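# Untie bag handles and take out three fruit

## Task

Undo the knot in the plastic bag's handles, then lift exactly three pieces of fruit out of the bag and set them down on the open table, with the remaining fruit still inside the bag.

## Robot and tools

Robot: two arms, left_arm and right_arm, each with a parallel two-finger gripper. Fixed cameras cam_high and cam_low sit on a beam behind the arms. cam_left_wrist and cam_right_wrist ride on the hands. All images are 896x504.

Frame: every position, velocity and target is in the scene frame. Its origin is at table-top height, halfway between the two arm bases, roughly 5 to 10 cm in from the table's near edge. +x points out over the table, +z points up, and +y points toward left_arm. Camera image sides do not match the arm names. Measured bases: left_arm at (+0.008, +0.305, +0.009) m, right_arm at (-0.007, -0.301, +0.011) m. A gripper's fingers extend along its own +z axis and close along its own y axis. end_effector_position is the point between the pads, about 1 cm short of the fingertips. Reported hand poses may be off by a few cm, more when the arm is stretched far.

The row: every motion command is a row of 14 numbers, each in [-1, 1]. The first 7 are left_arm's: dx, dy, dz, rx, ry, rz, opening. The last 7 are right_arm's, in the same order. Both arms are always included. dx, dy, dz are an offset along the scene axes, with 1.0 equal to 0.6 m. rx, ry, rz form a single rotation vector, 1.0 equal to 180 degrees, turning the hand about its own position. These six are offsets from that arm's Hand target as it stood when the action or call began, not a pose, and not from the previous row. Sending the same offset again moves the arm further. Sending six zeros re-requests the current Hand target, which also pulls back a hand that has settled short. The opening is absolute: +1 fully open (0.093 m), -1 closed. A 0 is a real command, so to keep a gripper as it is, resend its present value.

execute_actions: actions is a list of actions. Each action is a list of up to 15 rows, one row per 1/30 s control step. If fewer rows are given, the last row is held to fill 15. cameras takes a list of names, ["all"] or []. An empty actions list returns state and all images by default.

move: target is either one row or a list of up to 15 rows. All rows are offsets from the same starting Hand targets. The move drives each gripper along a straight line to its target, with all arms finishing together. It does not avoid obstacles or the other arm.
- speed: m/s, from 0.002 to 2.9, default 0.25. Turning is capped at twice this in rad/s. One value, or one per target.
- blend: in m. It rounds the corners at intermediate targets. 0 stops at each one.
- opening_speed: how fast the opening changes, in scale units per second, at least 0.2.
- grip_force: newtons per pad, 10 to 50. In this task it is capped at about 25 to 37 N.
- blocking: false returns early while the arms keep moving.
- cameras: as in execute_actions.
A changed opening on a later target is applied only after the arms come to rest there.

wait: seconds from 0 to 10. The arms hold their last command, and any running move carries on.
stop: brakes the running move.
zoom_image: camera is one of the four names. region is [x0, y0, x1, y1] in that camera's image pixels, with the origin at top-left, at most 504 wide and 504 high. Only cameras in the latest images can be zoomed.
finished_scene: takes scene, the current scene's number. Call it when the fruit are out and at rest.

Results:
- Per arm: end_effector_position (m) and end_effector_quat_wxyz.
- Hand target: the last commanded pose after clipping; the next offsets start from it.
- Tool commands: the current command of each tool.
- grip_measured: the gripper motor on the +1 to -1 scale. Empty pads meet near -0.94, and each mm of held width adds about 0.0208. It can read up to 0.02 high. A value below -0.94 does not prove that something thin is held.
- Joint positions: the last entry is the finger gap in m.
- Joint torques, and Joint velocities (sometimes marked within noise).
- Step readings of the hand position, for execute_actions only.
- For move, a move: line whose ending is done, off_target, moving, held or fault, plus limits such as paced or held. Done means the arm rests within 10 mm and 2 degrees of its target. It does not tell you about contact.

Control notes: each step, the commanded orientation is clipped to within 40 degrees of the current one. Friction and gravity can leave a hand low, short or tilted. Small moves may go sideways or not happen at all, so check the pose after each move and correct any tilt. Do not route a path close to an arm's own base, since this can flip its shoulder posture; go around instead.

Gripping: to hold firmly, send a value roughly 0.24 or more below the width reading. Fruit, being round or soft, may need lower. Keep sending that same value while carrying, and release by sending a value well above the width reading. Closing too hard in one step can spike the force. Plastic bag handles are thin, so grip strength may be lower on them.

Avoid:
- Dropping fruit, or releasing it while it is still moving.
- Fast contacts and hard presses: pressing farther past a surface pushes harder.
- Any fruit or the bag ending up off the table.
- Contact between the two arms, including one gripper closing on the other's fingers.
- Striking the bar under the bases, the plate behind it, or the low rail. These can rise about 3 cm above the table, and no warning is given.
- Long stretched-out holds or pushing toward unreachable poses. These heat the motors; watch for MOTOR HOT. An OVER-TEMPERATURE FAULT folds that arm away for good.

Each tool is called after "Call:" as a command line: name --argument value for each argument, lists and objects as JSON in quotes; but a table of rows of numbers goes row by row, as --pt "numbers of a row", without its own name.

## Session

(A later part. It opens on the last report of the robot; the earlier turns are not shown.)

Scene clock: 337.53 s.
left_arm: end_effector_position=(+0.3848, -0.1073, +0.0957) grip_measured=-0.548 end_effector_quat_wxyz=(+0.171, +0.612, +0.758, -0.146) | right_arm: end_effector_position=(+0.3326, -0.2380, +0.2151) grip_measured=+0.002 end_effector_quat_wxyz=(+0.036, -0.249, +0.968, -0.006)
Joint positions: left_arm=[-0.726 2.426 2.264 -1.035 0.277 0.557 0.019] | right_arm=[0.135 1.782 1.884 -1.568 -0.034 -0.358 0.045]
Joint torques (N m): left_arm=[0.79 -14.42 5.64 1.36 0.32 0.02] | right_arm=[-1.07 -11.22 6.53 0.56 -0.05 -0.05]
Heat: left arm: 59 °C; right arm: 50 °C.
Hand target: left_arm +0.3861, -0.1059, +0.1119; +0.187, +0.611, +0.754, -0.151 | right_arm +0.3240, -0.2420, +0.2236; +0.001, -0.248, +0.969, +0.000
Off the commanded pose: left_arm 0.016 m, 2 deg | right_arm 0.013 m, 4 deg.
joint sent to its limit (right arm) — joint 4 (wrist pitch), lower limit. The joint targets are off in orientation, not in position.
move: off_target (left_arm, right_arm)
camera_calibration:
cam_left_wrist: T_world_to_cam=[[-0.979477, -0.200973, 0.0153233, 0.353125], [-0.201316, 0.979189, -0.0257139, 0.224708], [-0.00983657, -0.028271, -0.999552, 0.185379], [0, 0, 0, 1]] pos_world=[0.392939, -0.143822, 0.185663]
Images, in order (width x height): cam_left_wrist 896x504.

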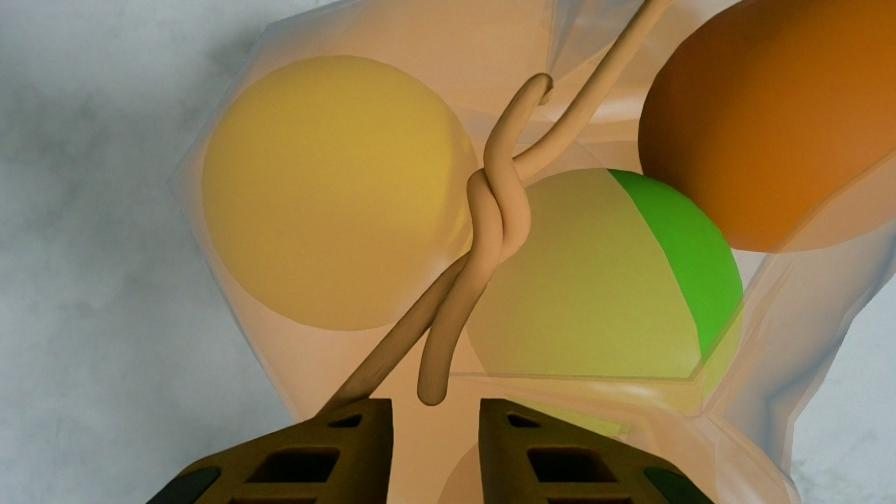

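Call:
move --target '[0.008,-0.02,-0.02,0,0,0,-0.55,0,0,0,0,0,0,0]' --speed 0.05 --cameras '["cam_left_wrist"]'

Scene clock: 349.70 s.
left_arm: end_effector_position=(+0.3887, -0.1128, +0.1054) grip_measured=-0.548 end_effector_quat_wxyz=(+0.187, +0.613, +0.754, -0.148) | right_arm: end_effector_position=(+0.3326, -0.2380, +0.2151) grip_measured=+0.002 end_effector_quat_wxyz=(+0.036, -0.249, +0.968, -0.006)
Joint positions: left_arm=[-0.729 2.426 2.291 -1.028 0.277 0.556 0.019] | right_arm=[0.135 1.782 1.884 -1.568 -0.034 -0.358 0.045]
Joint torques (N m): left_arm=[0.05 -9.69 8.76 1.4 0.27 -0.1] | right_arm=[-1.09 -11.14 6.38 0.57 -0.05 -0.09]
Heat: left arm: 70 °C; right arm: 49 °C.
Hand target: left_arm +0.3909, -0.1180, +0.1000; +0.187, +0.611, +0.754, -0.151 | right_arm +0.3240, -0.2420, +0.2236; +0.001, -0.248, +0.969, +0.000
Off the commanded pose: left_arm 0.008 m, 0 deg | right_arm 0.013 m, 4 deg.
joint sent to its limit (right arm) — joint 4 (wrist pitch), lower limit. The joint targets are off in orientation, not in position.
move: off_target (right_arm)
camera_calibration:
cam_left_wrist: T_world_to_cam=[[-0.980079, -0.198568, -0.00410038, 0.358175], [-0.198078, 0.978754, -0.0529607, 0.232658], [0.0145296, -0.0510934, -0.998588, 0.182731], [0, 0, 0, 1]] pos_world=[0.394469, -0.147257, 0.196264]
Images, in order (width x height): cam_left_wrist 896x504.

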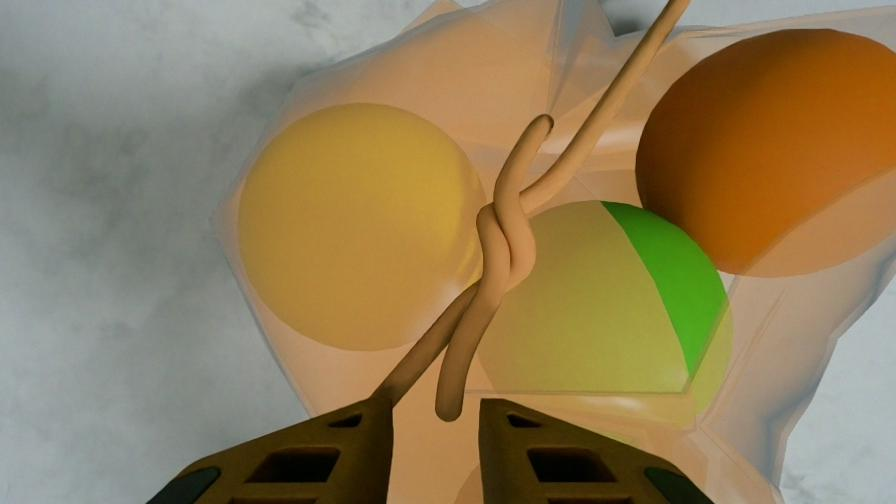

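Call:
move --target '[-0.002,-0.006,-0.052,0,0,0,-0.55,0,0,0,0,0,0,0]' --speed 0.05 --cameras '["cam_left_wrist"]'

Scene clock: 360.80 s.
left_arm: end_effector_position=(+0.3928, -0.1214, +0.0880) grip_measured=-0.548 end_effector_quat_wxyz=(+0.204, +0.612, +0.749, -0.150) | right_arm: end_effector_position=(+0.3326, -0.2380, +0.2151) grip_measured=+0.002 end_effector_quat_wxyz=(+0.036, -0.249, +0.968, -0.006)
Joint positions: left_arm=[-0.735 2.426 2.208 -0.908 0.277 0.55 0.019] | right_arm=[0.135 1.782 1.884 -1.568 -0.034 -0.358 0.045]
Joint torques (N m): left_arm=[-0.08 -9.72 5.82 1.48 0.25 -0.11] | right_arm=[-1.05 -11.21 6.41 0.61 -0.06 -0.12]
Heat: left arm: 69 °C; right arm: 49 °C.
Hand target: left_arm +0.3897, -0.1216, +0.0688; +0.187, +0.611, +0.754, -0.151 | right_arm +0.3240, -0.2420, +0.2236; +0.001, -0.248, +0.969, +0.000
Off the commanded pose: left_arm 0.019 m, 2 deg | right_arm 0.013 m, 4 deg.
joint sent to its limit (right arm) — joint 4 (wrist pitch), lower limit. The joint targets are off in orientation, not in position.
move: off_target (left_arm, right_arm)
camera_calibration:
cam_left_wrist: T_world_to_cam=[[-0.980073, -0.197389, -0.0222371, 0.362189], [-0.19497, 0.977344, -0.0823705, 0.242215], [0.0379923, -0.0763935, -0.996354, 0.15251], [0, 0, 0, 1]] pos_world=[0.396402, -0.153585, 0.17996]
Images, in order (width x height): cam_left_wrist 896x504.

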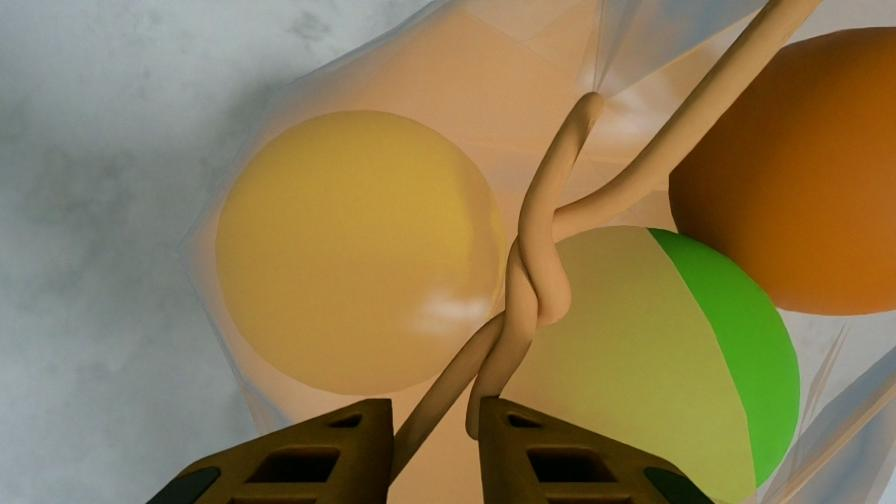

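Call:
move --pt "0.0 0.004 0.05 0 0 0 -0.55 0 0 0 0 0 0 0" --pt "-0.018 0.006 0.05 0 0 0 -0.62 0 0 0 0 0 0 0" --speed 0.05 --cameras '["cam_left_wrist"]'

Scene clock: 408.57 s.
left_arm: end_effector_position=(+0.3808, -0.1172, +0.0881) grip_measured=-0.618 end_effector_quat_wxyz=(+0.178, +0.613, +0.755, -0.150) | right_arm: end_effector_position=(+0.3326, -0.2380, +0.2151) grip_measured=+0.002 end_effector_quat_wxyz=(+0.036, -0.249, +0.968, -0.006)
Joint positions: left_arm=[-0.744 2.426 2.228 -0.979 0.277 0.541 0.016] | right_arm=[0.135 1.782 1.884 -1.568 -0.034 -0.358 0.045]
Joint torques (N m): left_arm=[-0.09 -13.79 5.61 1.4 0.2 -0.12] | right_arm=[-1.11 -11.12 6.54 0.57 -0.07 -0.09]
Heat: left arm: 69 °C; right arm: 49 °C.
Hand target: left_arm +0.3789, -0.1179, +0.0988; +0.187, +0.611, +0.754, -0.151 | right_arm +0.3240, -0.2420, +0.2236; +0.001, -0.248, +0.969, +0.000
Off the commanded pose: left_arm 0.011 m, 1 deg | right_arm 0.013 m, 4 deg.
joint sent to its limit (right arm) — joint 4 (wrist pitch), lower limit. The joint targets are off in orientation, not in position.
move: off_target (left_arm, right_arm); target 2's new opening was sent with left_arm's hand 0.011 m and 1 deg from that target
camera_calibration:
cam_left_wrist: T_world_to_cam=[[-0.980474, -0.196329, 0.0111715, 0.348608], [-0.196626, 0.97962, -0.0410313, 0.233019], [-0.00288814, -0.0424267, -0.999095, 0.173152], [0, 0, 0, 1]] pos_world=[0.388119, -0.152482, 0.178662]
Images, in order (width x height): cam_left_wrist 896x504.

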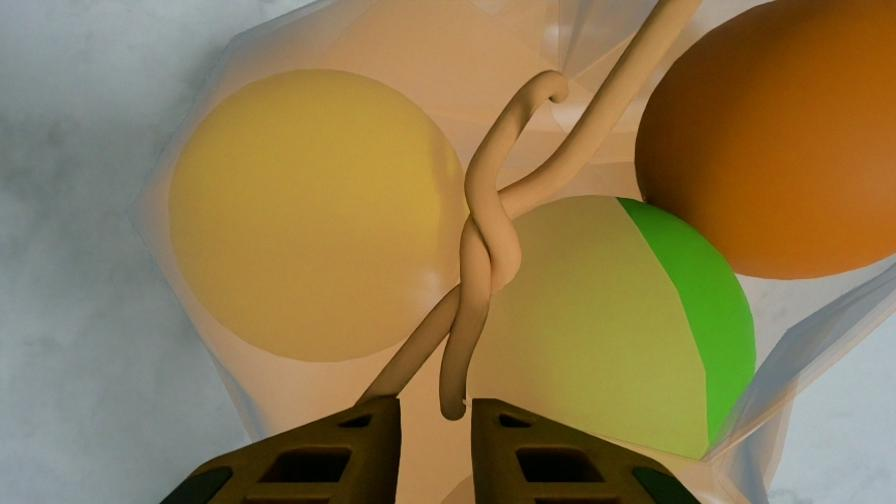

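Call:
move --target '[0.0,-0.008,-0.036,0,0,0,-0.62,0,0,0,0,0,0,0]' --speed 0.05 --cameras '["cam_left_wrist"]'

Scene clock: 415.20 s.
left_arm: end_effector_position=(+0.3840, -0.1228, +0.0775) grip_measured=-0.618 end_effector_quat_wxyz=(+0.191, +0.611, +0.753, -0.152) | right_arm: end_effector_position=(+0.3326, -0.2380, +0.2151) grip_measured=+0.002 end_effector_quat_wxyz=(+0.036, -0.249, +0.968, -0.006)
Joint positions: left_arm=[-0.748 2.426 2.175 -0.899 0.277 0.534 0.016] | right_arm=[0.135 1.782 1.884 -1.568 -0.034 -0.358 0.045]
Joint torques (N m): left_arm=[-0.38 -12.64 5.45 1.38 0.19 -0.1] | right_arm=[-0.96 -11.21 6.48 0.58 -0.1 -0.09]
Heat: left arm: 73 °C; right arm: 49 °C.
Hand target: left_arm +0.3789, -0.1228, +0.0772; +0.187, +0.611, +0.754, -0.151 | right_arm +0.3240, -0.2420, +0.2236; +0.001, -0.248, +0.969, +0.000
Off the commanded pose: left_arm 0.005 m, 0 deg | right_arm 0.013 m, 4 deg.
joint sent to its limit (right arm) — joint 4 (wrist pitch), lower limit. The joint targets are off in orientation, not in position.
move: off_target (right_arm)
camera_calibration:
cam_left_wrist: T_world_to_cam=[[-0.97996, -0.199189, -0.00129337, 0.351158], [-0.198698, 0.977961, -0.0641186, 0.241074], [0.0140366, -0.0625766, -0.997941, 0.153265], [0, 0, 0, 1]] pos_world=[0.38987, -0.156224, 0.168861]
Images, in order (width x height): cam_left_wrist 896x504.

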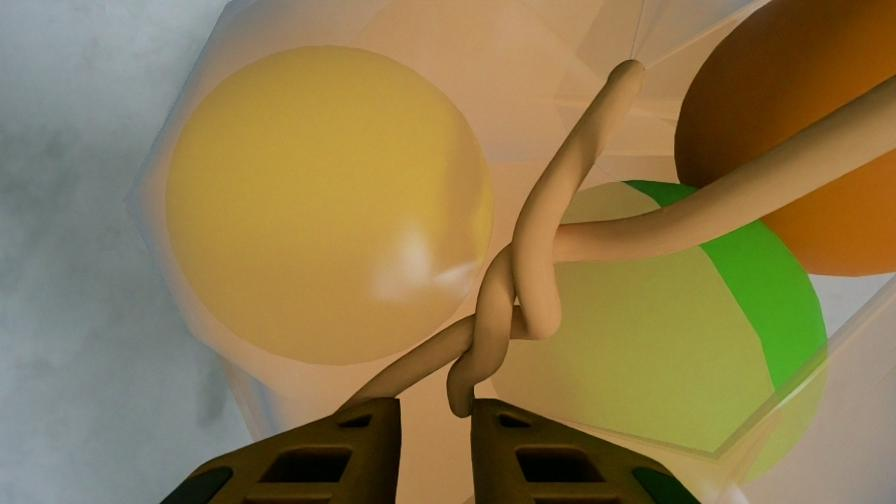

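Call:
move --target '[0.0,-0.008,-0.004,0,0,0,-0.62,0,0,0,0,0,0,0]' --speed 0.05

Call:
move --target '[0.0,0,0,0,0,0,-1,0,0,0,0,0,0,0]' --opening_speed 0.6 --cameras '["cam_left_wrist"]'

Scene clock: 422.73 s.
left_arm: end_effector_position=(+0.3813, -0.1255, +0.0776) grip_measured=-0.618 end_effector_quat_wxyz=(+0.190, +0.611, +0.753, -0.154) | right_arm: end_effector_position=(+0.3326, -0.2380, +0.2151) grip_measured=+0.002 end_effector_quat_wxyz=(+0.036, -0.249, +0.968, -0.006)
Joint positions: left_arm=[-0.755 2.426 2.175 -0.897 0.277 0.528 0.016] | right_arm=[0.135 1.782 1.884 -1.568 -0.034 -0.358 0.045]
Joint torques (N m): left_arm=[-0.44 -11.3 7.06 1.36 0.14 -0.11] | right_arm=[-0.99 -11.26 6.38 0.56 -0.08 -0.08]
Heat: left arm: 75 °C; right arm: 49 °C. Fold the left arm in close to its base, or ease its load, before you think long.
Hand target: left_arm +0.3788, -0.1277, +0.0748; +0.187, +0.611, +0.754, -0.151 | right_arm +0.3240, -0.2420, +0.2236; +0.001, -0.248, +0.969, +0.000
Off the commanded pose: left_arm 0.004 m, 1 deg | right_arm 0.013 m, 4 deg.
MOTOR HOT: joint 2 (shoulder) of the left arm reports 75 °C; the controller's stop level is 90 °C. To cool a motor, set the load down, stop pushing, or move to a pose that needs little force.
joint sent to its limit (right arm) — joint 4 (wrist pitch), lower limit. The joint targets are off in orientation, not in position.
move: off_target (right_arm)

Scene clock: 423.57 s.
left_arm: end_effector_position=(+0.3795, -0.1271, +0.0776) grip_measured=-0.979 end_effector_quat_wxyz=(+0.190, +0.613, +0.752, -0.154) | right_arm: end_effector_position=(+0.3326, -0.2380, +0.2151) grip_measured=+0.002 end_effector_quat_wxyz=(+0.036, -0.249, +0.968, -0.006)
Joint positions: left_arm=[-0.759 2.426 2.175 -0.897 0.277 0.527 0] | right_arm=[0.135 1.782 1.884 -1.568 -0.034 -0.358 0.045]
Joint torques (N m): left_arm=[-0.01 -11.28 7.15 1.37 0.15 -0.1] | right_arm=[-1.07 -11.36 6.38 0.61 -0.07 -0.11]
Heat: left arm: 75 °C; right arm: 49 °C. Fold the left arm in close to its base, or ease its load, before you think long.
Hand target: left_arm +0.3789, -0.1275, +0.0748; +0.187, +0.611, +0.754, -0.151 | right_arm +0.3240, -0.2420, +0.2236; +0.001, -0.248, +0.969, +0.000
Off the commanded pose: left_arm 0.003 m, 1 deg | right_arm 0.013 m, 4 deg.
MOTOR HOT: still on. Joint 2 (shoulder) of the left arm reports 75 °C.
joint sent to its limit (right arm) — joint 4 (wrist pitch), lower limit. The joint targets are off in orientation, not in position.
move: off_target (right_arm)
camera_calibration:
cam_left_wrist: T_world_to_cam=[[-0.980953, -0.19424, 0.00137499, 0.346646], [-0.193917, 0.978861, -0.0650133, 0.242746], [0.0112823, -0.0640416, -0.997883, 0.153981], [0, 0, 0, 1]] pos_world=[0.385379, -0.160421, 0.16896]
Images, in order (width x height): cam_left_wrist 896x504.

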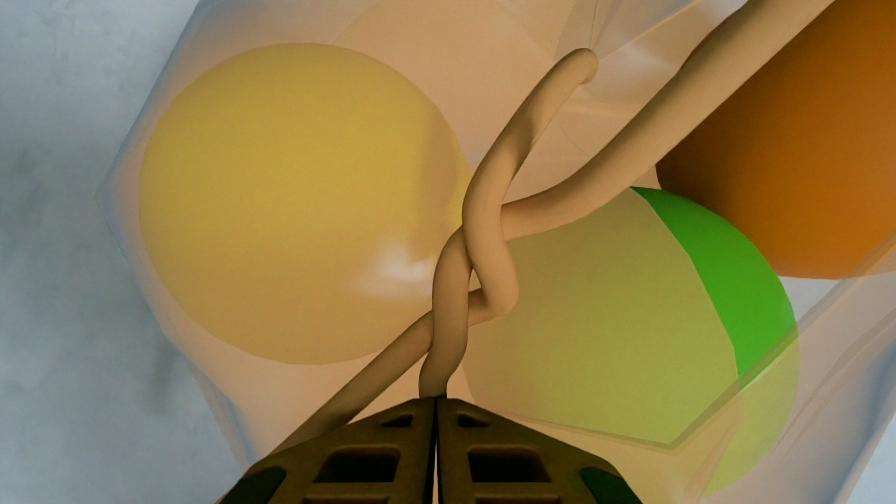

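Call:
move --pt "0.0 0.02 0.12 0 0 0 -0.7 0 0 0 0 0 0 0" --pt "-0.15 0.4 0.2 0 0 0 -0.7 0 0 0 0 0 0 0" --speed 0.15 --blend '[0.03,0]' --cameras '["cam_right_wrist","cam_high"]'

Call:
zoom_image --camera "cam_high" --region '[380, 160, 540, 270]'

Scene clock: 443.70 s.
left_arm: end_effector_position=(+0.2967, +0.1089, +0.1959) grip_measured=-0.702 end_effector_quat_wxyz=(+0.195, +0.609, +0.755, -0.146) | right_arm: end_effector_position=(+0.3326, -0.2380, +0.2151) grip_measured=+0.002 end_effector_quat_wxyz=(+0.036, -0.249, +0.968, -0.006)
Joint positions: left_arm=[-0.384 1.58 1.446 -1.125 0.395 0.888 0.012] | right_arm=[0.135 1.782 1.884 -1.568 -0.034 -0.358 0.045]
Joint torques (N m): left_arm=[0.55 -7.13 5.35 0.97 0.4 0.08] | right_arm=[-1.18 -11.14 6.42 0.57 -0.07 -0.12]
Heat: left arm: 75 °C; right arm: 48 °C. Fold the left arm in close to its base, or ease its load, before you think long.
Hand target: left_arm +0.2888, +0.1124, +0.1947; +0.187, +0.611, +0.754, -0.151 | right_arm +0.3240, -0.2420, +0.2236; +0.001, -0.248, +0.969, +0.000
Off the commanded pose: left_arm 0.009 m, 1 deg | right_arm 0.013 m, 4 deg.
MOTOR HOT: still on. Joint 2 (shoulder) of the left arm reports 75 °C.
joint sent to its limit (right arm) — joint 4 (wrist pitch), lower limit. The joint targets are off in orientation, not in position.
move: off_target (right_arm)
camera_calibration:
cam_right_wrist: T_world_to_cam=[[0.490427, -0.870959, 0.0301892, -0.37705], [-0.822485, -0.451125, 0.346417, 0.131513], [-0.288096, -0.194723, -0.937595, 0.337043], [0, 0, 0, 1]] pos_world=[0.390184, -0.203437, 0.281834]
Images, in order (width x height): cam_high 896x504, cam_right_wrist 896x504.

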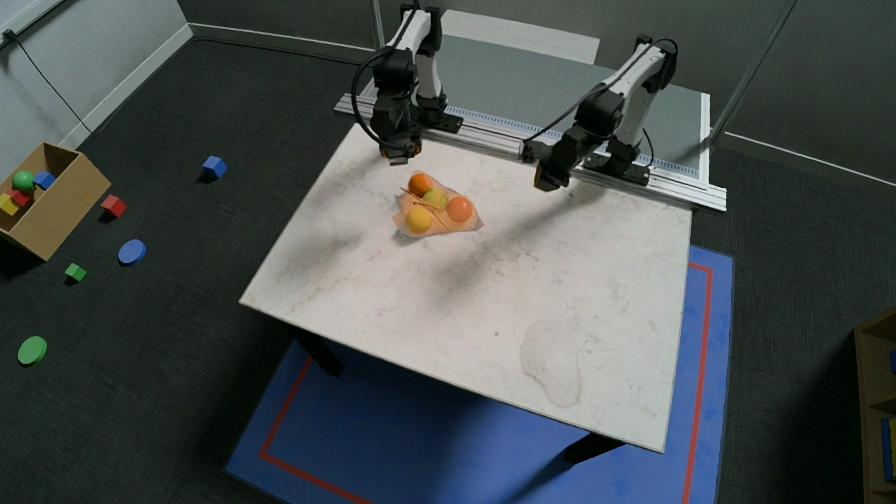

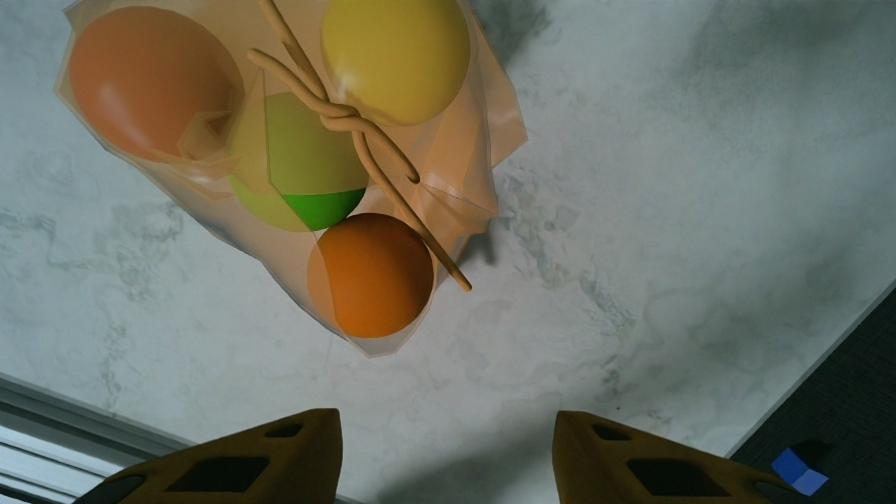

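Scaled by 3.150 from the camera's 896x504 image, which has a finer 1280x720 frame.

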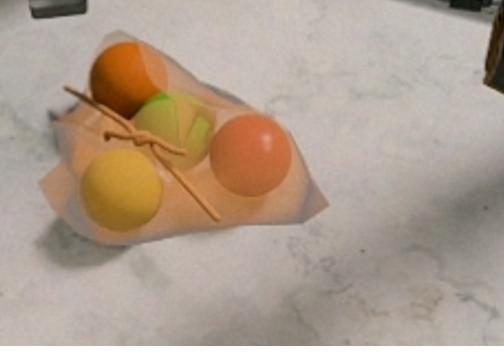

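Call:
move --target '[0,0,0,0,0,0,-0.7,0.035,0.045,-0.17,0.0335,-0.0296,0.2177,-0.6]' --speed 0.12 --cameras '["cam_right_wrist"]'

Scene clock: 472.87 s.
left_arm: end_effector_position=(+0.2967, +0.1089, +0.1959) grip_measured=-0.702 end_effector_quat_wxyz=(+0.195, +0.610, +0.754, -0.146) | right_arm: end_effector_position=(+0.3453, -0.2180, +0.1286) grip_measured=-0.598 end_effector_quat_wxyz=(+0.059, -0.553, +0.831, +0.032)
Joint positions: left_arm=[-0.384 1.58 1.446 -1.125 0.395 0.889 0.012] | right_arm=[0.142 1.789 1.54 -1.209 -0.147 -1.016 0.016]
Joint torques (N m): left_arm=[0.55 -7.15 5.35 0.95 0.42 0.08] | right_arm=[0.16 -7.17 6.89 0.88 -0.25 -0.09]
Heat: left arm: 62 °C; right arm: 48 °C.
Hand target: left_arm +0.2889, +0.1124, +0.1947; +0.187, +0.611, +0.754, -0.151 | right_arm +0.3449, -0.2149, +0.1215; +0.057, -0.558, +0.827, +0.039
Off the commanded pose: left_arm 0.009 m, 1 deg | right_arm 0.008 m, 1 deg.
MOTOR HOT: cleared for the motors of the left arm.
move: done
camera_calibration:
cam_right_wrist: T_world_to_cam=[[0.925544, -0.378388, 0.0138124, -0.404009], [-0.366674, -0.886599, 0.281945, -0.0631032], [-0.0944387, -0.266018, -0.959331, 0.183843], [0, 0, 0, 1]] pos_world=[0.368152, -0.159914, 0.199738]
Images, in order (width x height): cam_right_wrist 896x504.

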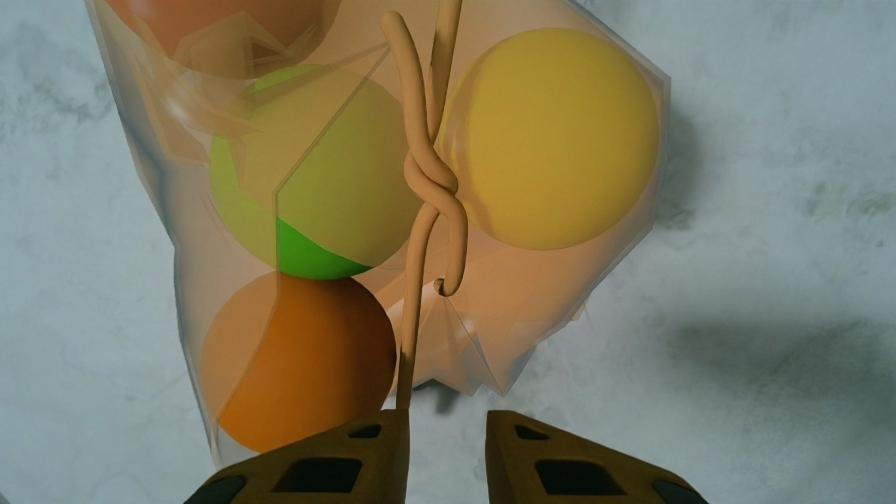

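Call:
move --target '[0,0,0,0,0,0,-0.7,0.018,0.0065,-0.118,0,0,0,-0.6]' --speed 0.08 --cameras '["cam_right_wrist"]'

Scene clock: 492.33 s.
left_arm: end_effector_position=(+0.2967, +0.1089, +0.1959) grip_measured=-0.702 end_effector_quat_wxyz=(+0.195, +0.610, +0.754, -0.146) | right_arm: end_effector_position=(+0.3575, -0.2136, +0.0577) grip_measured=-0.598 end_effector_quat_wxyz=(+0.060, -0.559, +0.827, +0.033)
Joint positions: left_arm=[-0.384 1.58 1.446 -1.125 0.395 0.889 0.012] | right_arm=[0.156 1.882 1.377 -0.951 -0.147 -1.016 0.016]
Joint torques (N m): left_arm=[0.58 -7.16 5.41 0.94 0.39 0.06] | right_arm=[0.12 -7.82 6.71 0.92 -0.24 0.06]
Heat: left arm: 58 °C; right arm: 49 °C.
Hand target: left_arm +0.2889, +0.1124, +0.1947; +0.187, +0.611, +0.754, -0.151 | right_arm +0.3559, -0.2110, +0.0509; +0.058, -0.558, +0.827, +0.039
Off the commanded pose: left_arm 0.009 m, 1 deg | right_arm 0.008 m, 1 deg.
move: done
camera_calibration:
cam_right_wrist: T_world_to_cam=[[0.93094, -0.364914, 0.0137314, -0.411713], [-0.353867, -0.892196, 0.28065, -0.0404781], [-0.0901622, -0.266128, -0.959712, 0.116622], [0, 0, 0, 1]] pos_world=[0.379471, -0.155318, 0.128937]
Images, in order (width x height): cam_right_wrist 896x504.

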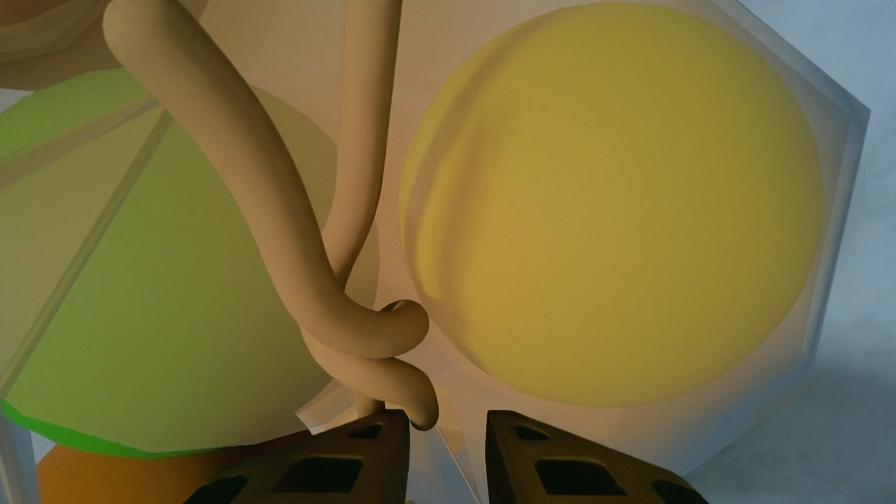

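Call:
move --target '[0,0,0,0,0,0,-0.7,-0.006,0.008,-0.017,0,0,0,-0.6]' --speed 0.05 --cameras '["cam_right_wrist"]'

Scene clock: 508.10 s.
left_arm: end_effector_position=(+0.2967, +0.1089, +0.1959) grip_measured=-0.702 end_effector_quat_wxyz=(+0.195, +0.610, +0.754, -0.146) | right_arm: end_effector_position=(+0.3552, -0.2090, +0.0493) grip_measured=-0.598 end_effector_quat_wxyz=(+0.062, -0.559, +0.826, +0.032)
Joint positions: left_arm=[-0.384 1.58 1.446 -1.125 0.395 0.889 0.012] | right_arm=[0.17 1.882 1.343 -0.909 -0.147 -1.003 0.016]
Joint torques (N m): left_arm=[0.57 -7.15 5.41 0.94 0.41 0.05] | right_arm=[0.25 -7.6 6.35 0.92 -0.2 0.1]
Heat: left arm: 56 °C; right arm: 50 °C.
Hand target: left_arm +0.2889, +0.1124, +0.1947; +0.187, +0.611, +0.754, -0.151 | right_arm +0.3522, -0.2062, +0.0406; +0.057, -0.558, +0.827, +0.039
Off the commanded pose: left_arm 0.009 m, 1 deg | right_arm 0.010 m, 1 deg.
move: done
camera_calibration:
cam_right_wrist: T_world_to_cam=[[0.931309, -0.363828, 0.0171026, -0.407833], [-0.354062, -0.893297, 0.276875, -0.0347779], [-0.085457, -0.263911, -0.960754, 0.108485], [0, 0, 0, 1]] pos_world=[0.376776, -0.150817, 0.120832]
Images, in order (width x height): cam_right_wrist 896x504.

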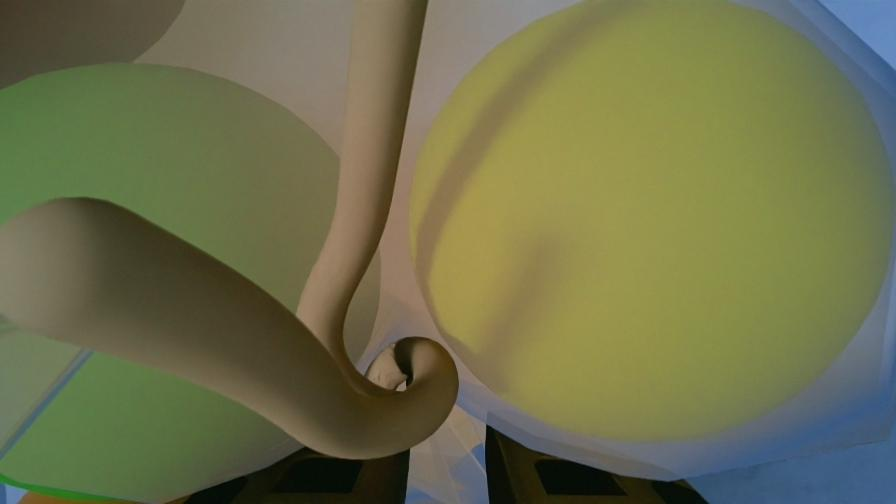

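Call:
move --target '[0,0,0,0,0,0,-0.7,0,-0.02,0.13,0,0,0,-0.6]' --speed 0.08 --cameras '["cam_right_wrist"]'

Scene clock: 518.93 s.
left_arm: end_effector_position=(+0.2967, +0.1089, +0.1959) grip_measured=-0.702 end_effector_quat_wxyz=(+0.195, +0.610, +0.754, -0.146) | right_arm: end_effector_position=(+0.3485, -0.2168, +0.0990) grip_measured=-0.598 end_effector_quat_wxyz=(+0.037, -0.558, +0.828, +0.043)
Joint positions: left_arm=[-0.384 1.58 1.446 -1.125 0.395 0.889 0.012] | right_arm=[0.147 1.858 1.516 -1.165 -0.148 -1.028 0.016]
Joint torques (N m): left_arm=[0.58 -7.08 5.38 0.93 0.4 0.08] | right_arm=[-1.13 -11.67 11.11 0.33 -0.23 -0.09]
Heat: left arm: 55 °C; right arm: 50 °C.
Hand target: left_arm +0.2889, +0.1124, +0.1947; +0.187, +0.611, +0.754, -0.151 | right_arm +0.3522, -0.2182, +0.1186; +0.057, -0.558, +0.827, +0.039
Off the commanded pose: left_arm 0.009 m, 1 deg | right_arm 0.020 m, 2 deg.
move: off_target (right_arm)
camera_calibration:
cam_right_wrist: T_world_to_cam=[[0.93083, -0.364312, -0.0288635, -0.400615], [-0.33885, -0.889956, 0.305218, -0.0652576], [-0.136882, -0.274326, -0.951845, 0.16842], [0, 0, 0, 1]] pos_world=[0.373845, -0.157823, 0.168665]
Images, in order (width x height): cam_right_wrist 896x504.

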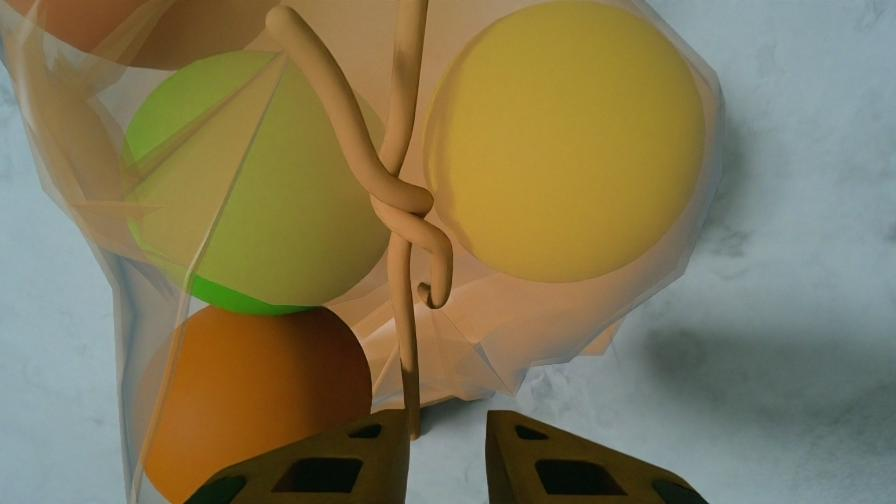

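Call:
move --target '[0,0,0,0,0,0,-0.7,-0.009,0.022,-0.085,0,0,0,-0.55]' --speed 0.06 --cameras '["cam_right_wrist"]'

Scene clock: 531.37 s.
left_arm: end_effector_position=(+0.2967, +0.1089, +0.1959) grip_measured=-0.702 end_effector_quat_wxyz=(+0.195, +0.610, +0.754, -0.146) | right_arm: end_effector_position=(+0.3478, -0.2073, +0.0670) grip_measured=-0.552 end_effector_quat_wxyz=(+0.051, -0.559, +0.826, +0.038)
Joint positions: left_arm=[-0.384 1.58 1.446 -1.125 0.395 0.889 0.012] | right_arm=[0.176 1.858 1.386 -1.001 -0.148 -0.999 0.019]
Joint torques (N m): left_arm=[0.59 -7.12 5.33 0.95 0.4 0.07] | right_arm=[0.09 -9.87 6.6 0.87 -0.2 0.06]
Heat: left arm: 55 °C; right arm: 51 °C.
Hand target: left_arm +0.2889, +0.1124, +0.1947; +0.187, +0.611, +0.754, -0.151 | right_arm +0.3468, -0.2050, +0.0676; +0.057, -0.558, +0.827, +0.039
Off the commanded pose: left_arm 0.009 m, 1 deg | right_arm 0.003 m, 1 deg.
move: done
camera_calibration:
cam_right_wrist: T_world_to_cam=[[0.931969, -0.362509, -0.00464776, -0.399128], [-0.345807, -0.892734, 0.288865, -0.0443299], [-0.108865, -0.267606, -0.957359, 0.132442], [0, 0, 0, 1]] pos_world=[0.371064, -0.14882, 0.137745]
Images, in order (width x height): cam_right_wrist 896x504.

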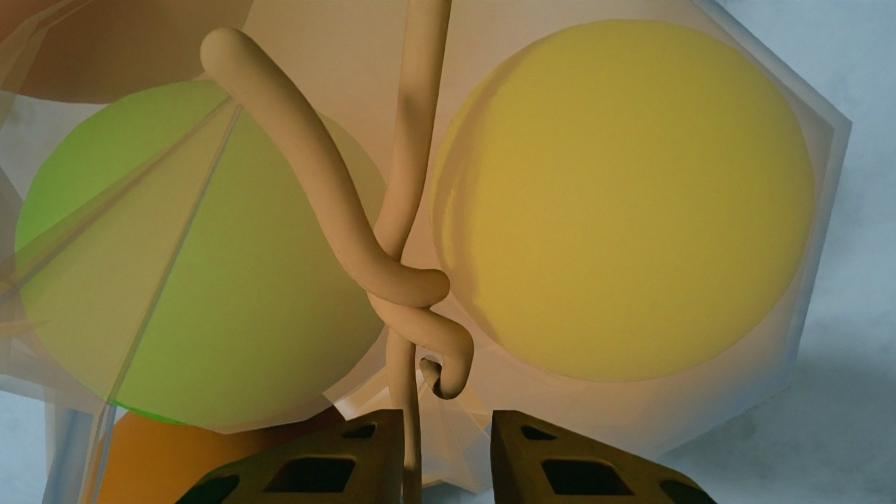

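Call:
move --target '[0,0,0,0,0,0,-0.7,-0.002,-0.016,-0.05,0,0,0,-0.62]' --speed 0.05 --cameras '["cam_right_wrist"]'

Scene clock: 566.40 s.
left_arm: end_effector_position=(+0.2967, +0.1089, +0.1959) grip_measured=-0.702 end_effector_quat_wxyz=(+0.195, +0.610, +0.754, -0.146) | right_arm: end_effector_position=(+0.3478, -0.2122, +0.0462) grip_measured=-0.618 end_effector_quat_wxyz=(+0.062, -0.558, +0.827, +0.032)
Joint positions: left_arm=[-0.384 1.58 1.446 -1.125 0.395 0.889 0.012] | right_arm=[0.165 1.858 1.297 -0.888 -0.148 -1.006 0.016]
Joint torques (N m): left_arm=[0.54 -7.13 5.35 0.94 0.41 0.07] | right_arm=[-0.88 -7.15 6.35 0.9 -0.26 -0.09]
Heat: left arm: 54 °C; right arm: 48 °C.
Hand target: left_arm +0.2889, +0.1124, +0.1947; +0.187, +0.611, +0.754, -0.151 | right_arm +0.3455, -0.2146, +0.0376; +0.057, -0.558, +0.827, +0.039
Off the commanded pose: left_arm 0.009 m, 1 deg | right_arm 0.009 m, 1 deg.
move: done
camera_calibration:
cam_right_wrist: T_world_to_cam=[[0.930589, -0.36566, 0.0172472, -0.402305], [-0.355856, -0.892579, 0.276893, -0.0386456], [-0.0858541, -0.263811, -0.960746, 0.104182], [0, 0, 0, 1]] pos_world=[0.369573, -0.154117, 0.117732]
Images, in order (width x height): cam_right_wrist 896x504.

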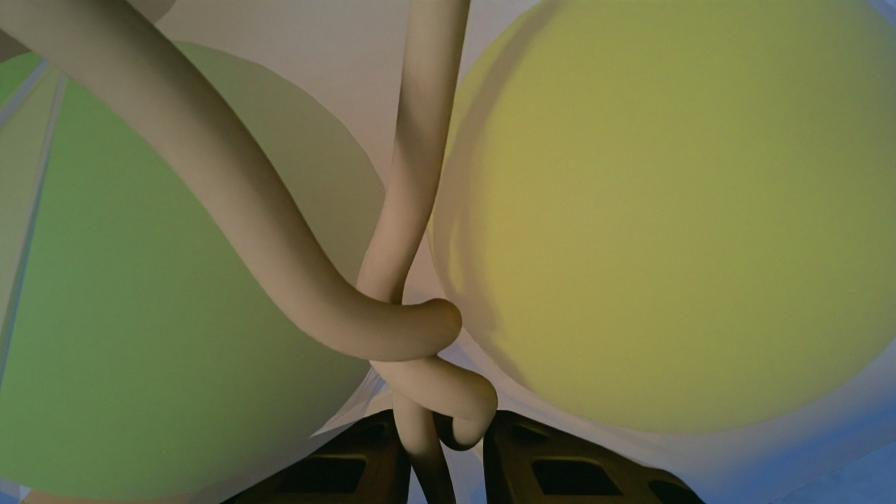

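Call:
move --target '[0,0,0,0,0,0,-0.7,0.0,0.0,0.045,0,0,0,-0.62]' --speed 0.05

Call:
move --target '[0,0,0,0,0,0,-0.7,0.016,-0.007,-0.01,0,0,0,-0.62]' --speed 0.05 --cameras '["cam_right_wrist"]'

Scene clock: 581.20 s.
left_arm: end_effector_position=(+0.2967, +0.1089, +0.1959) grip_measured=-0.702 end_effector_quat_wxyz=(+0.195, +0.610, +0.754, -0.146) | right_arm: end_effector_position=(+0.3396, -0.2135, +0.0502) grip_measured=-0.618 end_effector_quat_wxyz=(+0.043, -0.558, +0.827, +0.041)
Joint positions: left_arm=[-0.384 1.58 1.446 -1.125 0.395 0.889 0.012] | right_arm=[0.165 1.858 1.316 -0.95 -0.148 -1.009 0.016]
Joint torques (N m): left_arm=[0.5 -7.15 5.33 0.93 0.41 0.08] | right_arm=[-1.01 -10.29 10.93 0.38 -0.24 -0.08]
Heat: left arm: 53 °C; right arm: 48 °C.
Hand target: left_arm +0.2889, +0.1124, +0.1947; +0.187, +0.611, +0.754, -0.151 | right_arm +0.3455, -0.2146, +0.0646; +0.057, -0.558, +0.827, +0.039
Off the commanded pose: left_arm 0.009 m, 1 deg | right_arm 0.016 m, 2 deg.
move: off_target (right_arm)

Scene clock: 582.03 s.
left_arm: end_effector_position=(+0.2967, +0.1089, +0.1959) grip_measured=-0.702 end_effector_quat_wxyz=(+0.195, +0.610, +0.754, -0.146) | right_arm: end_effector_position=(+0.3492, -0.2173, +0.0554) grip_measured=-0.618 end_effector_quat_wxyz=(+0.054, -0.559, +0.827, +0.035)
Joint positions: left_arm=[-0.384 1.58 1.446 -1.125 0.395 0.889 0.012] | right_arm=[0.15 1.864 1.345 -0.95 -0.148 -1.024 0.016]
Joint torques (N m): left_arm=[0.64 -7.12 5.39 0.94 0.41 0.06] | right_arm=[-1.1 -7.38 11.15 0.52 -0.22 -0.11]
Heat: left arm: 53 °C; right arm: 49 °C.
Hand target: left_arm +0.2889, +0.1124, +0.1947; +0.187, +0.611, +0.754, -0.151 | right_arm +0.3552, -0.2188, +0.0586; +0.057, -0.558, +0.827, +0.039
Off the commanded pose: left_arm 0.009 m, 1 deg | right_arm 0.007 m, 1 deg.
move: done
camera_calibration:
cam_right_wrist: T_world_to_cam=[[0.931391, -0.364011, 0.00274032, -0.40466], [-0.34939, -0.891817, 0.287384, -0.0478336], [-0.102167, -0.268624, -0.957812, 0.116295], [0, 0, 0, 1]] pos_world=[0.372066, -0.15872, 0.126244]
Images, in order (width x height): cam_right_wrist 896x504.

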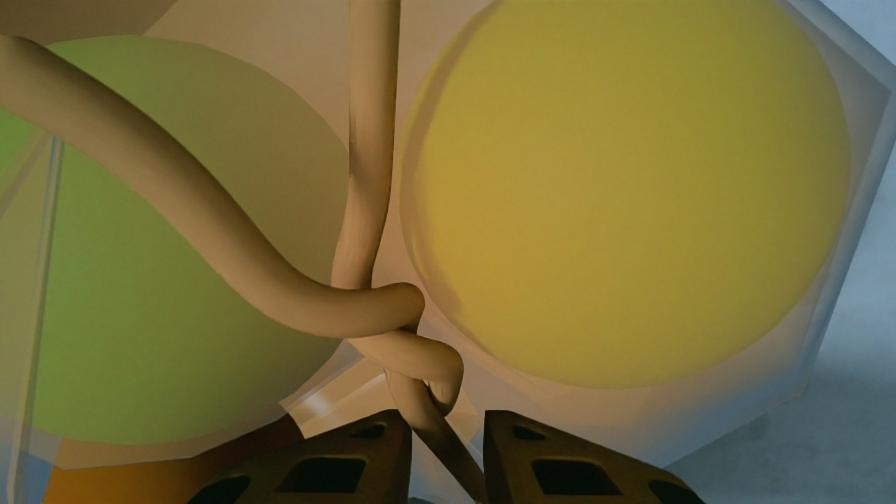

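Call:
move --pt "0 0 0 0 0 0 -0.7 0.0 0.0 0.2 0 0 0 -0.62" --pt "0 0 0 0 0 0 -0.7 -0.017 0.115 0.2 0 0 -0.7222 -0.3" --speed 0.15 --blend '[0.02,0]' --cameras '["cam_right_wrist"]'

Scene clock: 621.53 s.
left_arm: end_effector_position=(+0.2967, +0.1089, +0.1959) grip_measured=-0.702 end_effector_quat_wxyz=(+0.195, +0.610, +0.754, -0.146) | right_arm: end_effector_position=(+0.3439, -0.1495, +0.1750) grip_measured=-0.302 end_effector_quat_wxyz=(+0.055, +0.512, +0.857, -0.029)
Joint positions: left_arm=[-0.384 1.58 1.446 -1.125 0.395 0.889 0.012] | right_arm=[0.429 1.945 1.952 -1.521 0.096 1.516 0.031]
Joint torques (N m): left_arm=[0.61 -7.08 5.38 0.94 0.39 0.07] | right_arm=[0.1 -8.03 11.14 0.22 0.31 0.09]
Heat: left arm: 53 °C; right arm: 53 °C.
Hand target: left_arm +0.2889, +0.1124, +0.1947; +0.187, +0.611, +0.754, -0.151 | right_arm +0.3450, -0.1498, +0.1785; +0.059, +0.514, +0.855, -0.036
Off the commanded pose: left_arm 0.009 m, 1 deg | right_arm 0.004 m, 1 deg.
move: done
camera_calibration:
cam_right_wrist: T_world_to_cam=[[-0.876353, -0.481628, -0.00631428, 0.230356], [-0.462336, 0.837428, 0.291478, 0.273002], [-0.135096, 0.258357, -0.956557, 0.338368], [0, 0, 0, 1]] pos_world=[0.373804, -0.205093, 0.245548]
Images, in order (width x height): cam_right_wrist 896x504.

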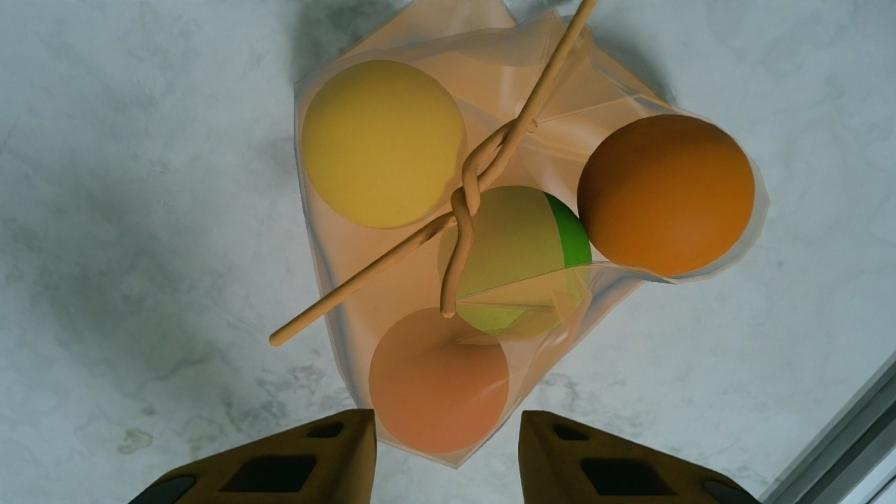

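Call:
move --target '[0,0,0,0,0,0,-0.7,-0.012,0.015,-0.125,0,0,0,-0.45]' --speed 0.1 --cameras '["cam_right_wrist"]'

Scene clock: 635.53 s.
left_arm: end_effector_position=(+0.2967, +0.1089, +0.1959) grip_measured=-0.702 end_effector_quat_wxyz=(+0.195, +0.610, +0.754, -0.146) | right_arm: end_effector_position=(+0.3380, -0.1398, +0.1015) grip_measured=-0.448 end_effector_quat_wxyz=(+0.049, +0.512, +0.857, -0.038)
Joint positions: left_arm=[-0.384 1.58 1.446 -1.125 0.395 0.889 0.012] | right_arm=[0.465 1.945 1.66 -1.254 0.097 1.552 0.024]
Joint torques (N m): left_arm=[0.55 -7.17 5.34 0.92 0.42 0.07] | right_arm=[0.18 -10.91 6.5 0.6 0.31 0.1]
Heat: left arm: 53 °C; right arm: 53 °C.
Hand target: left_arm +0.2889, +0.1124, +0.1947; +0.187, +0.611, +0.754, -0.151 | right_arm +0.3377, -0.1408, +0.1036; +0.059, +0.514, +0.855, -0.036
Off the commanded pose: left_arm 0.009 m, 1 deg | right_arm 0.002 m, 1 deg.
move: done
camera_calibration:
cam_right_wrist: T_world_to_cam=[[-0.876491, -0.481196, 0.014615, 0.227347], [-0.456456, 0.84031, 0.29245, 0.281924], [-0.153007, 0.249659, -0.956169, 0.269539], [0, 0, 0, 1]] pos_world=[0.369195, -0.194797, 0.171953]
Images, in order (width x height): cam_right_wrist 896x504.

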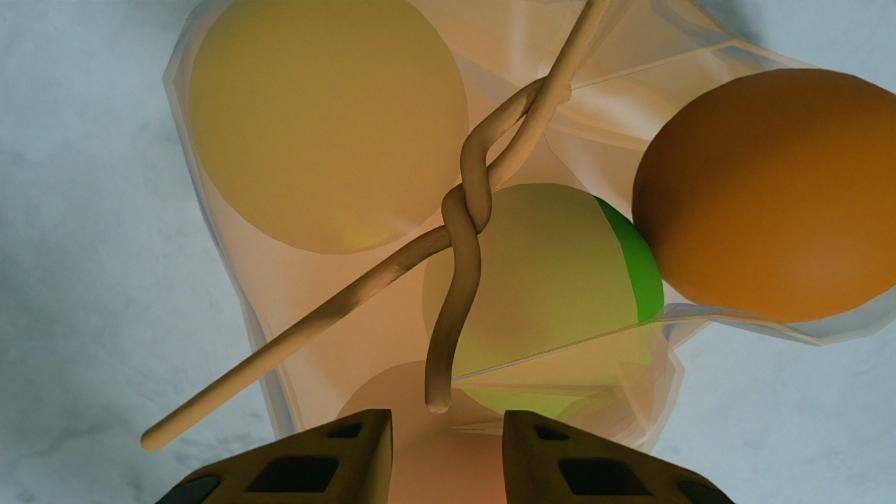

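Call:
move --target '[0,0,0,0,0,0,-0.7,-0.006,0.011,-0.056,0,0,0,-0.45]' --speed 0.05 --cameras '["cam_right_wrist"]'

Scene clock: 653.13 s.
left_arm: end_effector_position=(+0.2967, +0.1089, +0.1959) grip_measured=-0.702 end_effector_quat_wxyz=(+0.195, +0.610, +0.754, -0.146) | right_arm: end_effector_position=(+0.3426, -0.1274, +0.0792) grip_measured=-0.448 end_effector_quat_wxyz=(+0.064, +0.511, +0.857, -0.015)
Joint positions: left_arm=[-0.384 1.58 1.446 -1.125 0.395 0.889 0.012] | right_arm=[0.491 1.945 1.571 -1.114 0.099 1.575 0.024]
Joint torques (N m): left_arm=[0.58 -7.1 5.37 0.94 0.4 0.06] | right_arm=[-0.06 -9.05 5.03 0.53 0.27 0.07]
Heat: left arm: 52 °C; right arm: 51 °C.
Hand target: left_arm +0.2889, +0.1124, +0.1947; +0.187, +0.611, +0.754, -0.151 | right_arm +0.3342, -0.1342, +0.0700; +0.059, +0.514, +0.855, -0.036
Off the commanded pose: left_arm 0.009 m, 1 deg | right_arm 0.014 m, 2 deg.
move: off_target (right_arm)
camera_calibration:
cam_right_wrist: T_world_to_cam=[[-0.873909, -0.48452, -0.0390268, 0.240632], [-0.473829, 0.831201, 0.290846, 0.284904], [-0.108482, 0.272665, -0.955974, 0.233495], [0, 0, 0, 1]] pos_world=[0.370616, -0.183887, 0.149743]
Images, in order (width x height): cam_right_wrist 896x504.

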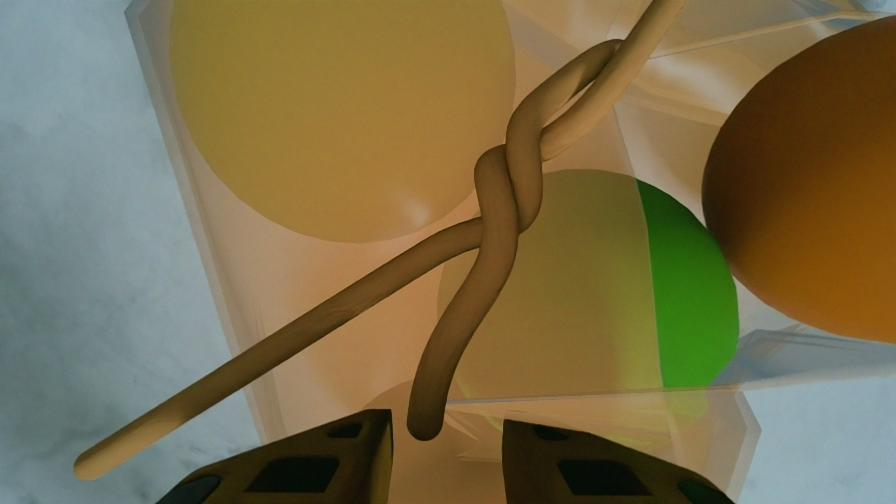

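Call:
move --target '[0,0,0,0,0,0,-0.7,-0.006,-0.001,-0.02,0,0,0,-0.45]' --speed 0.04 --cameras '["cam_right_wrist"]'

Scene clock: 670.37 s.
left_arm: end_effector_position=(+0.2967, +0.1089, +0.1959) grip_measured=-0.702 end_effector_quat_wxyz=(+0.195, +0.610, +0.754, -0.146) | right_arm: end_effector_position=(+0.3402, -0.1265, +0.0660) grip_measured=-0.449 end_effector_quat_wxyz=(+0.065, +0.511, +0.857, -0.012)
Joint positions: left_arm=[-0.384 1.58 1.446 -1.125 0.395 0.889 0.012] | right_arm=[0.497 1.945 1.517 -1.055 0.1 1.58 0.024]
Joint torques (N m): left_arm=[0.57 -7.13 5.42 0.93 0.4 0.06] | right_arm=[-0.21 -9.18 5.2 0.42 0.28 0.08]
Heat: left arm: 52 °C; right arm: 49 °C.
Hand target: left_arm +0.2889, +0.1124, +0.1947; +0.187, +0.611, +0.754, -0.151 | right_arm +0.3306, -0.1348, +0.0579; +0.059, +0.514, +0.855, -0.036
Off the commanded pose: left_arm 0.009 m, 1 deg | right_arm 0.015 m, 3 deg.
move: off_target (right_arm)
camera_calibration:
cam_right_wrist: T_world_to_cam=[[-0.873077, -0.485555, -0.0444235, 0.238426], [-0.476322, 0.829897, 0.290498, 0.287656], [-0.104186, 0.274787, -0.955844, 0.219192], [0, 0, 0, 1]] pos_world=[0.368018, -0.183187, 0.136542]
Images, in order (width x height): cam_right_wrist 896x504.

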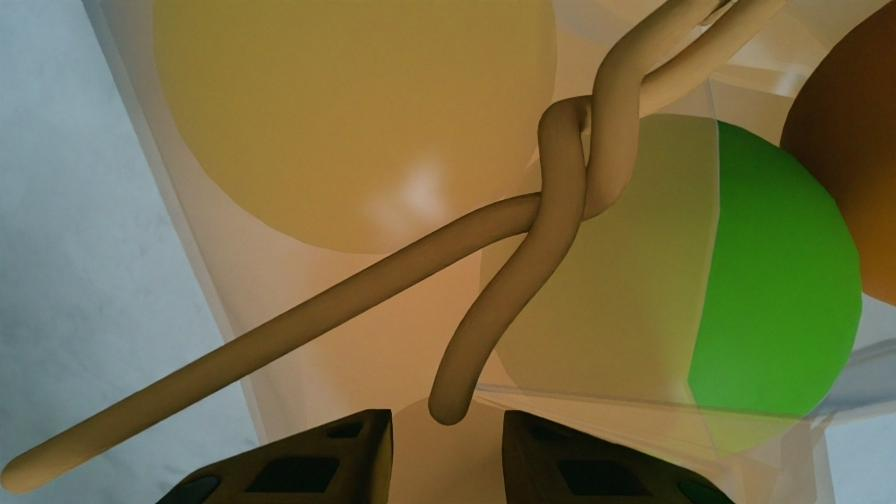

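Call:
move --target '[0,0,0,0,0,0,-0.7,0.014,-0.022,0.012,0,0,0,-0.45]' --speed 0.04 --cameras '["cam_right_wrist"]'

Scene clock: 684.97 s.
left_arm: end_effector_position=(+0.2967, +0.1089, +0.1959) grip_measured=-0.702 end_effector_quat_wxyz=(+0.195, +0.610, +0.754, -0.146) | right_arm: end_effector_position=(+0.3446, -0.1378, +0.0663) grip_measured=-0.449 end_effector_quat_wxyz=(+0.064, +0.513, +0.856, -0.016)
Joint positions: left_arm=[-0.384 1.58 1.446 -1.125 0.395 0.889 0.012] | right_arm=[0.466 1.945 1.517 -1.059 0.1 1.554 0.024]
Joint torques (N m): left_arm=[0.55 -7.19 5.37 0.95 0.4 0.07] | right_arm=[-1.11 -9.32 7.5 0.22 0.28 -0.07]
Heat: left arm: 52 °C; right arm: 49 °C.
Hand target: left_arm +0.2889, +0.1124, +0.1947; +0.187, +0.611, +0.754, -0.151 | right_arm +0.3390, -0.1481, +0.0651; +0.059, +0.514, +0.855, -0.036
Off the commanded pose: left_arm 0.009 m, 1 deg | right_arm 0.012 m, 2 deg.
move: off_target (right_arm)
camera_calibration:
cam_right_wrist: T_world_to_cam=[[-0.876173, -0.480482, -0.038174, 0.238099], [-0.470041, 0.834225, 0.288322, 0.297572], [-0.106688, 0.270564, -0.956772, 0.223404], [0, 0, 0, 1]] pos_world=[0.372322, -0.194285, 0.137039]
Images, in order (width x height): cam_right_wrist 896x504.

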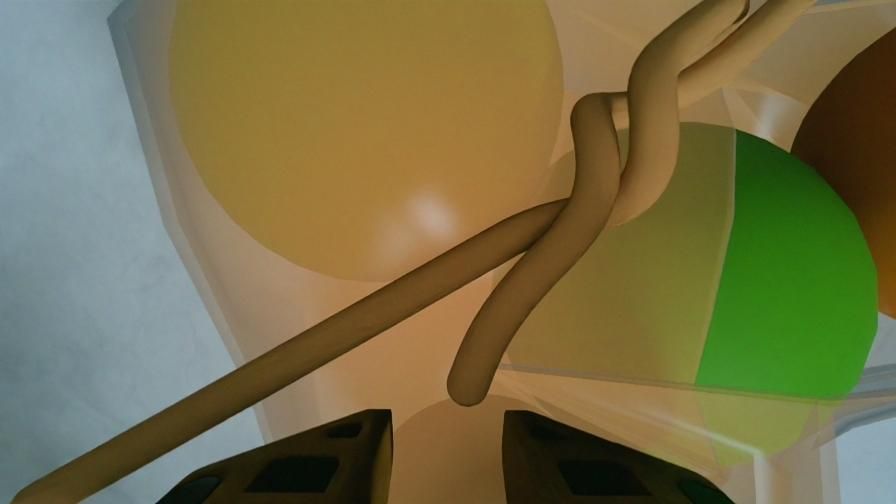

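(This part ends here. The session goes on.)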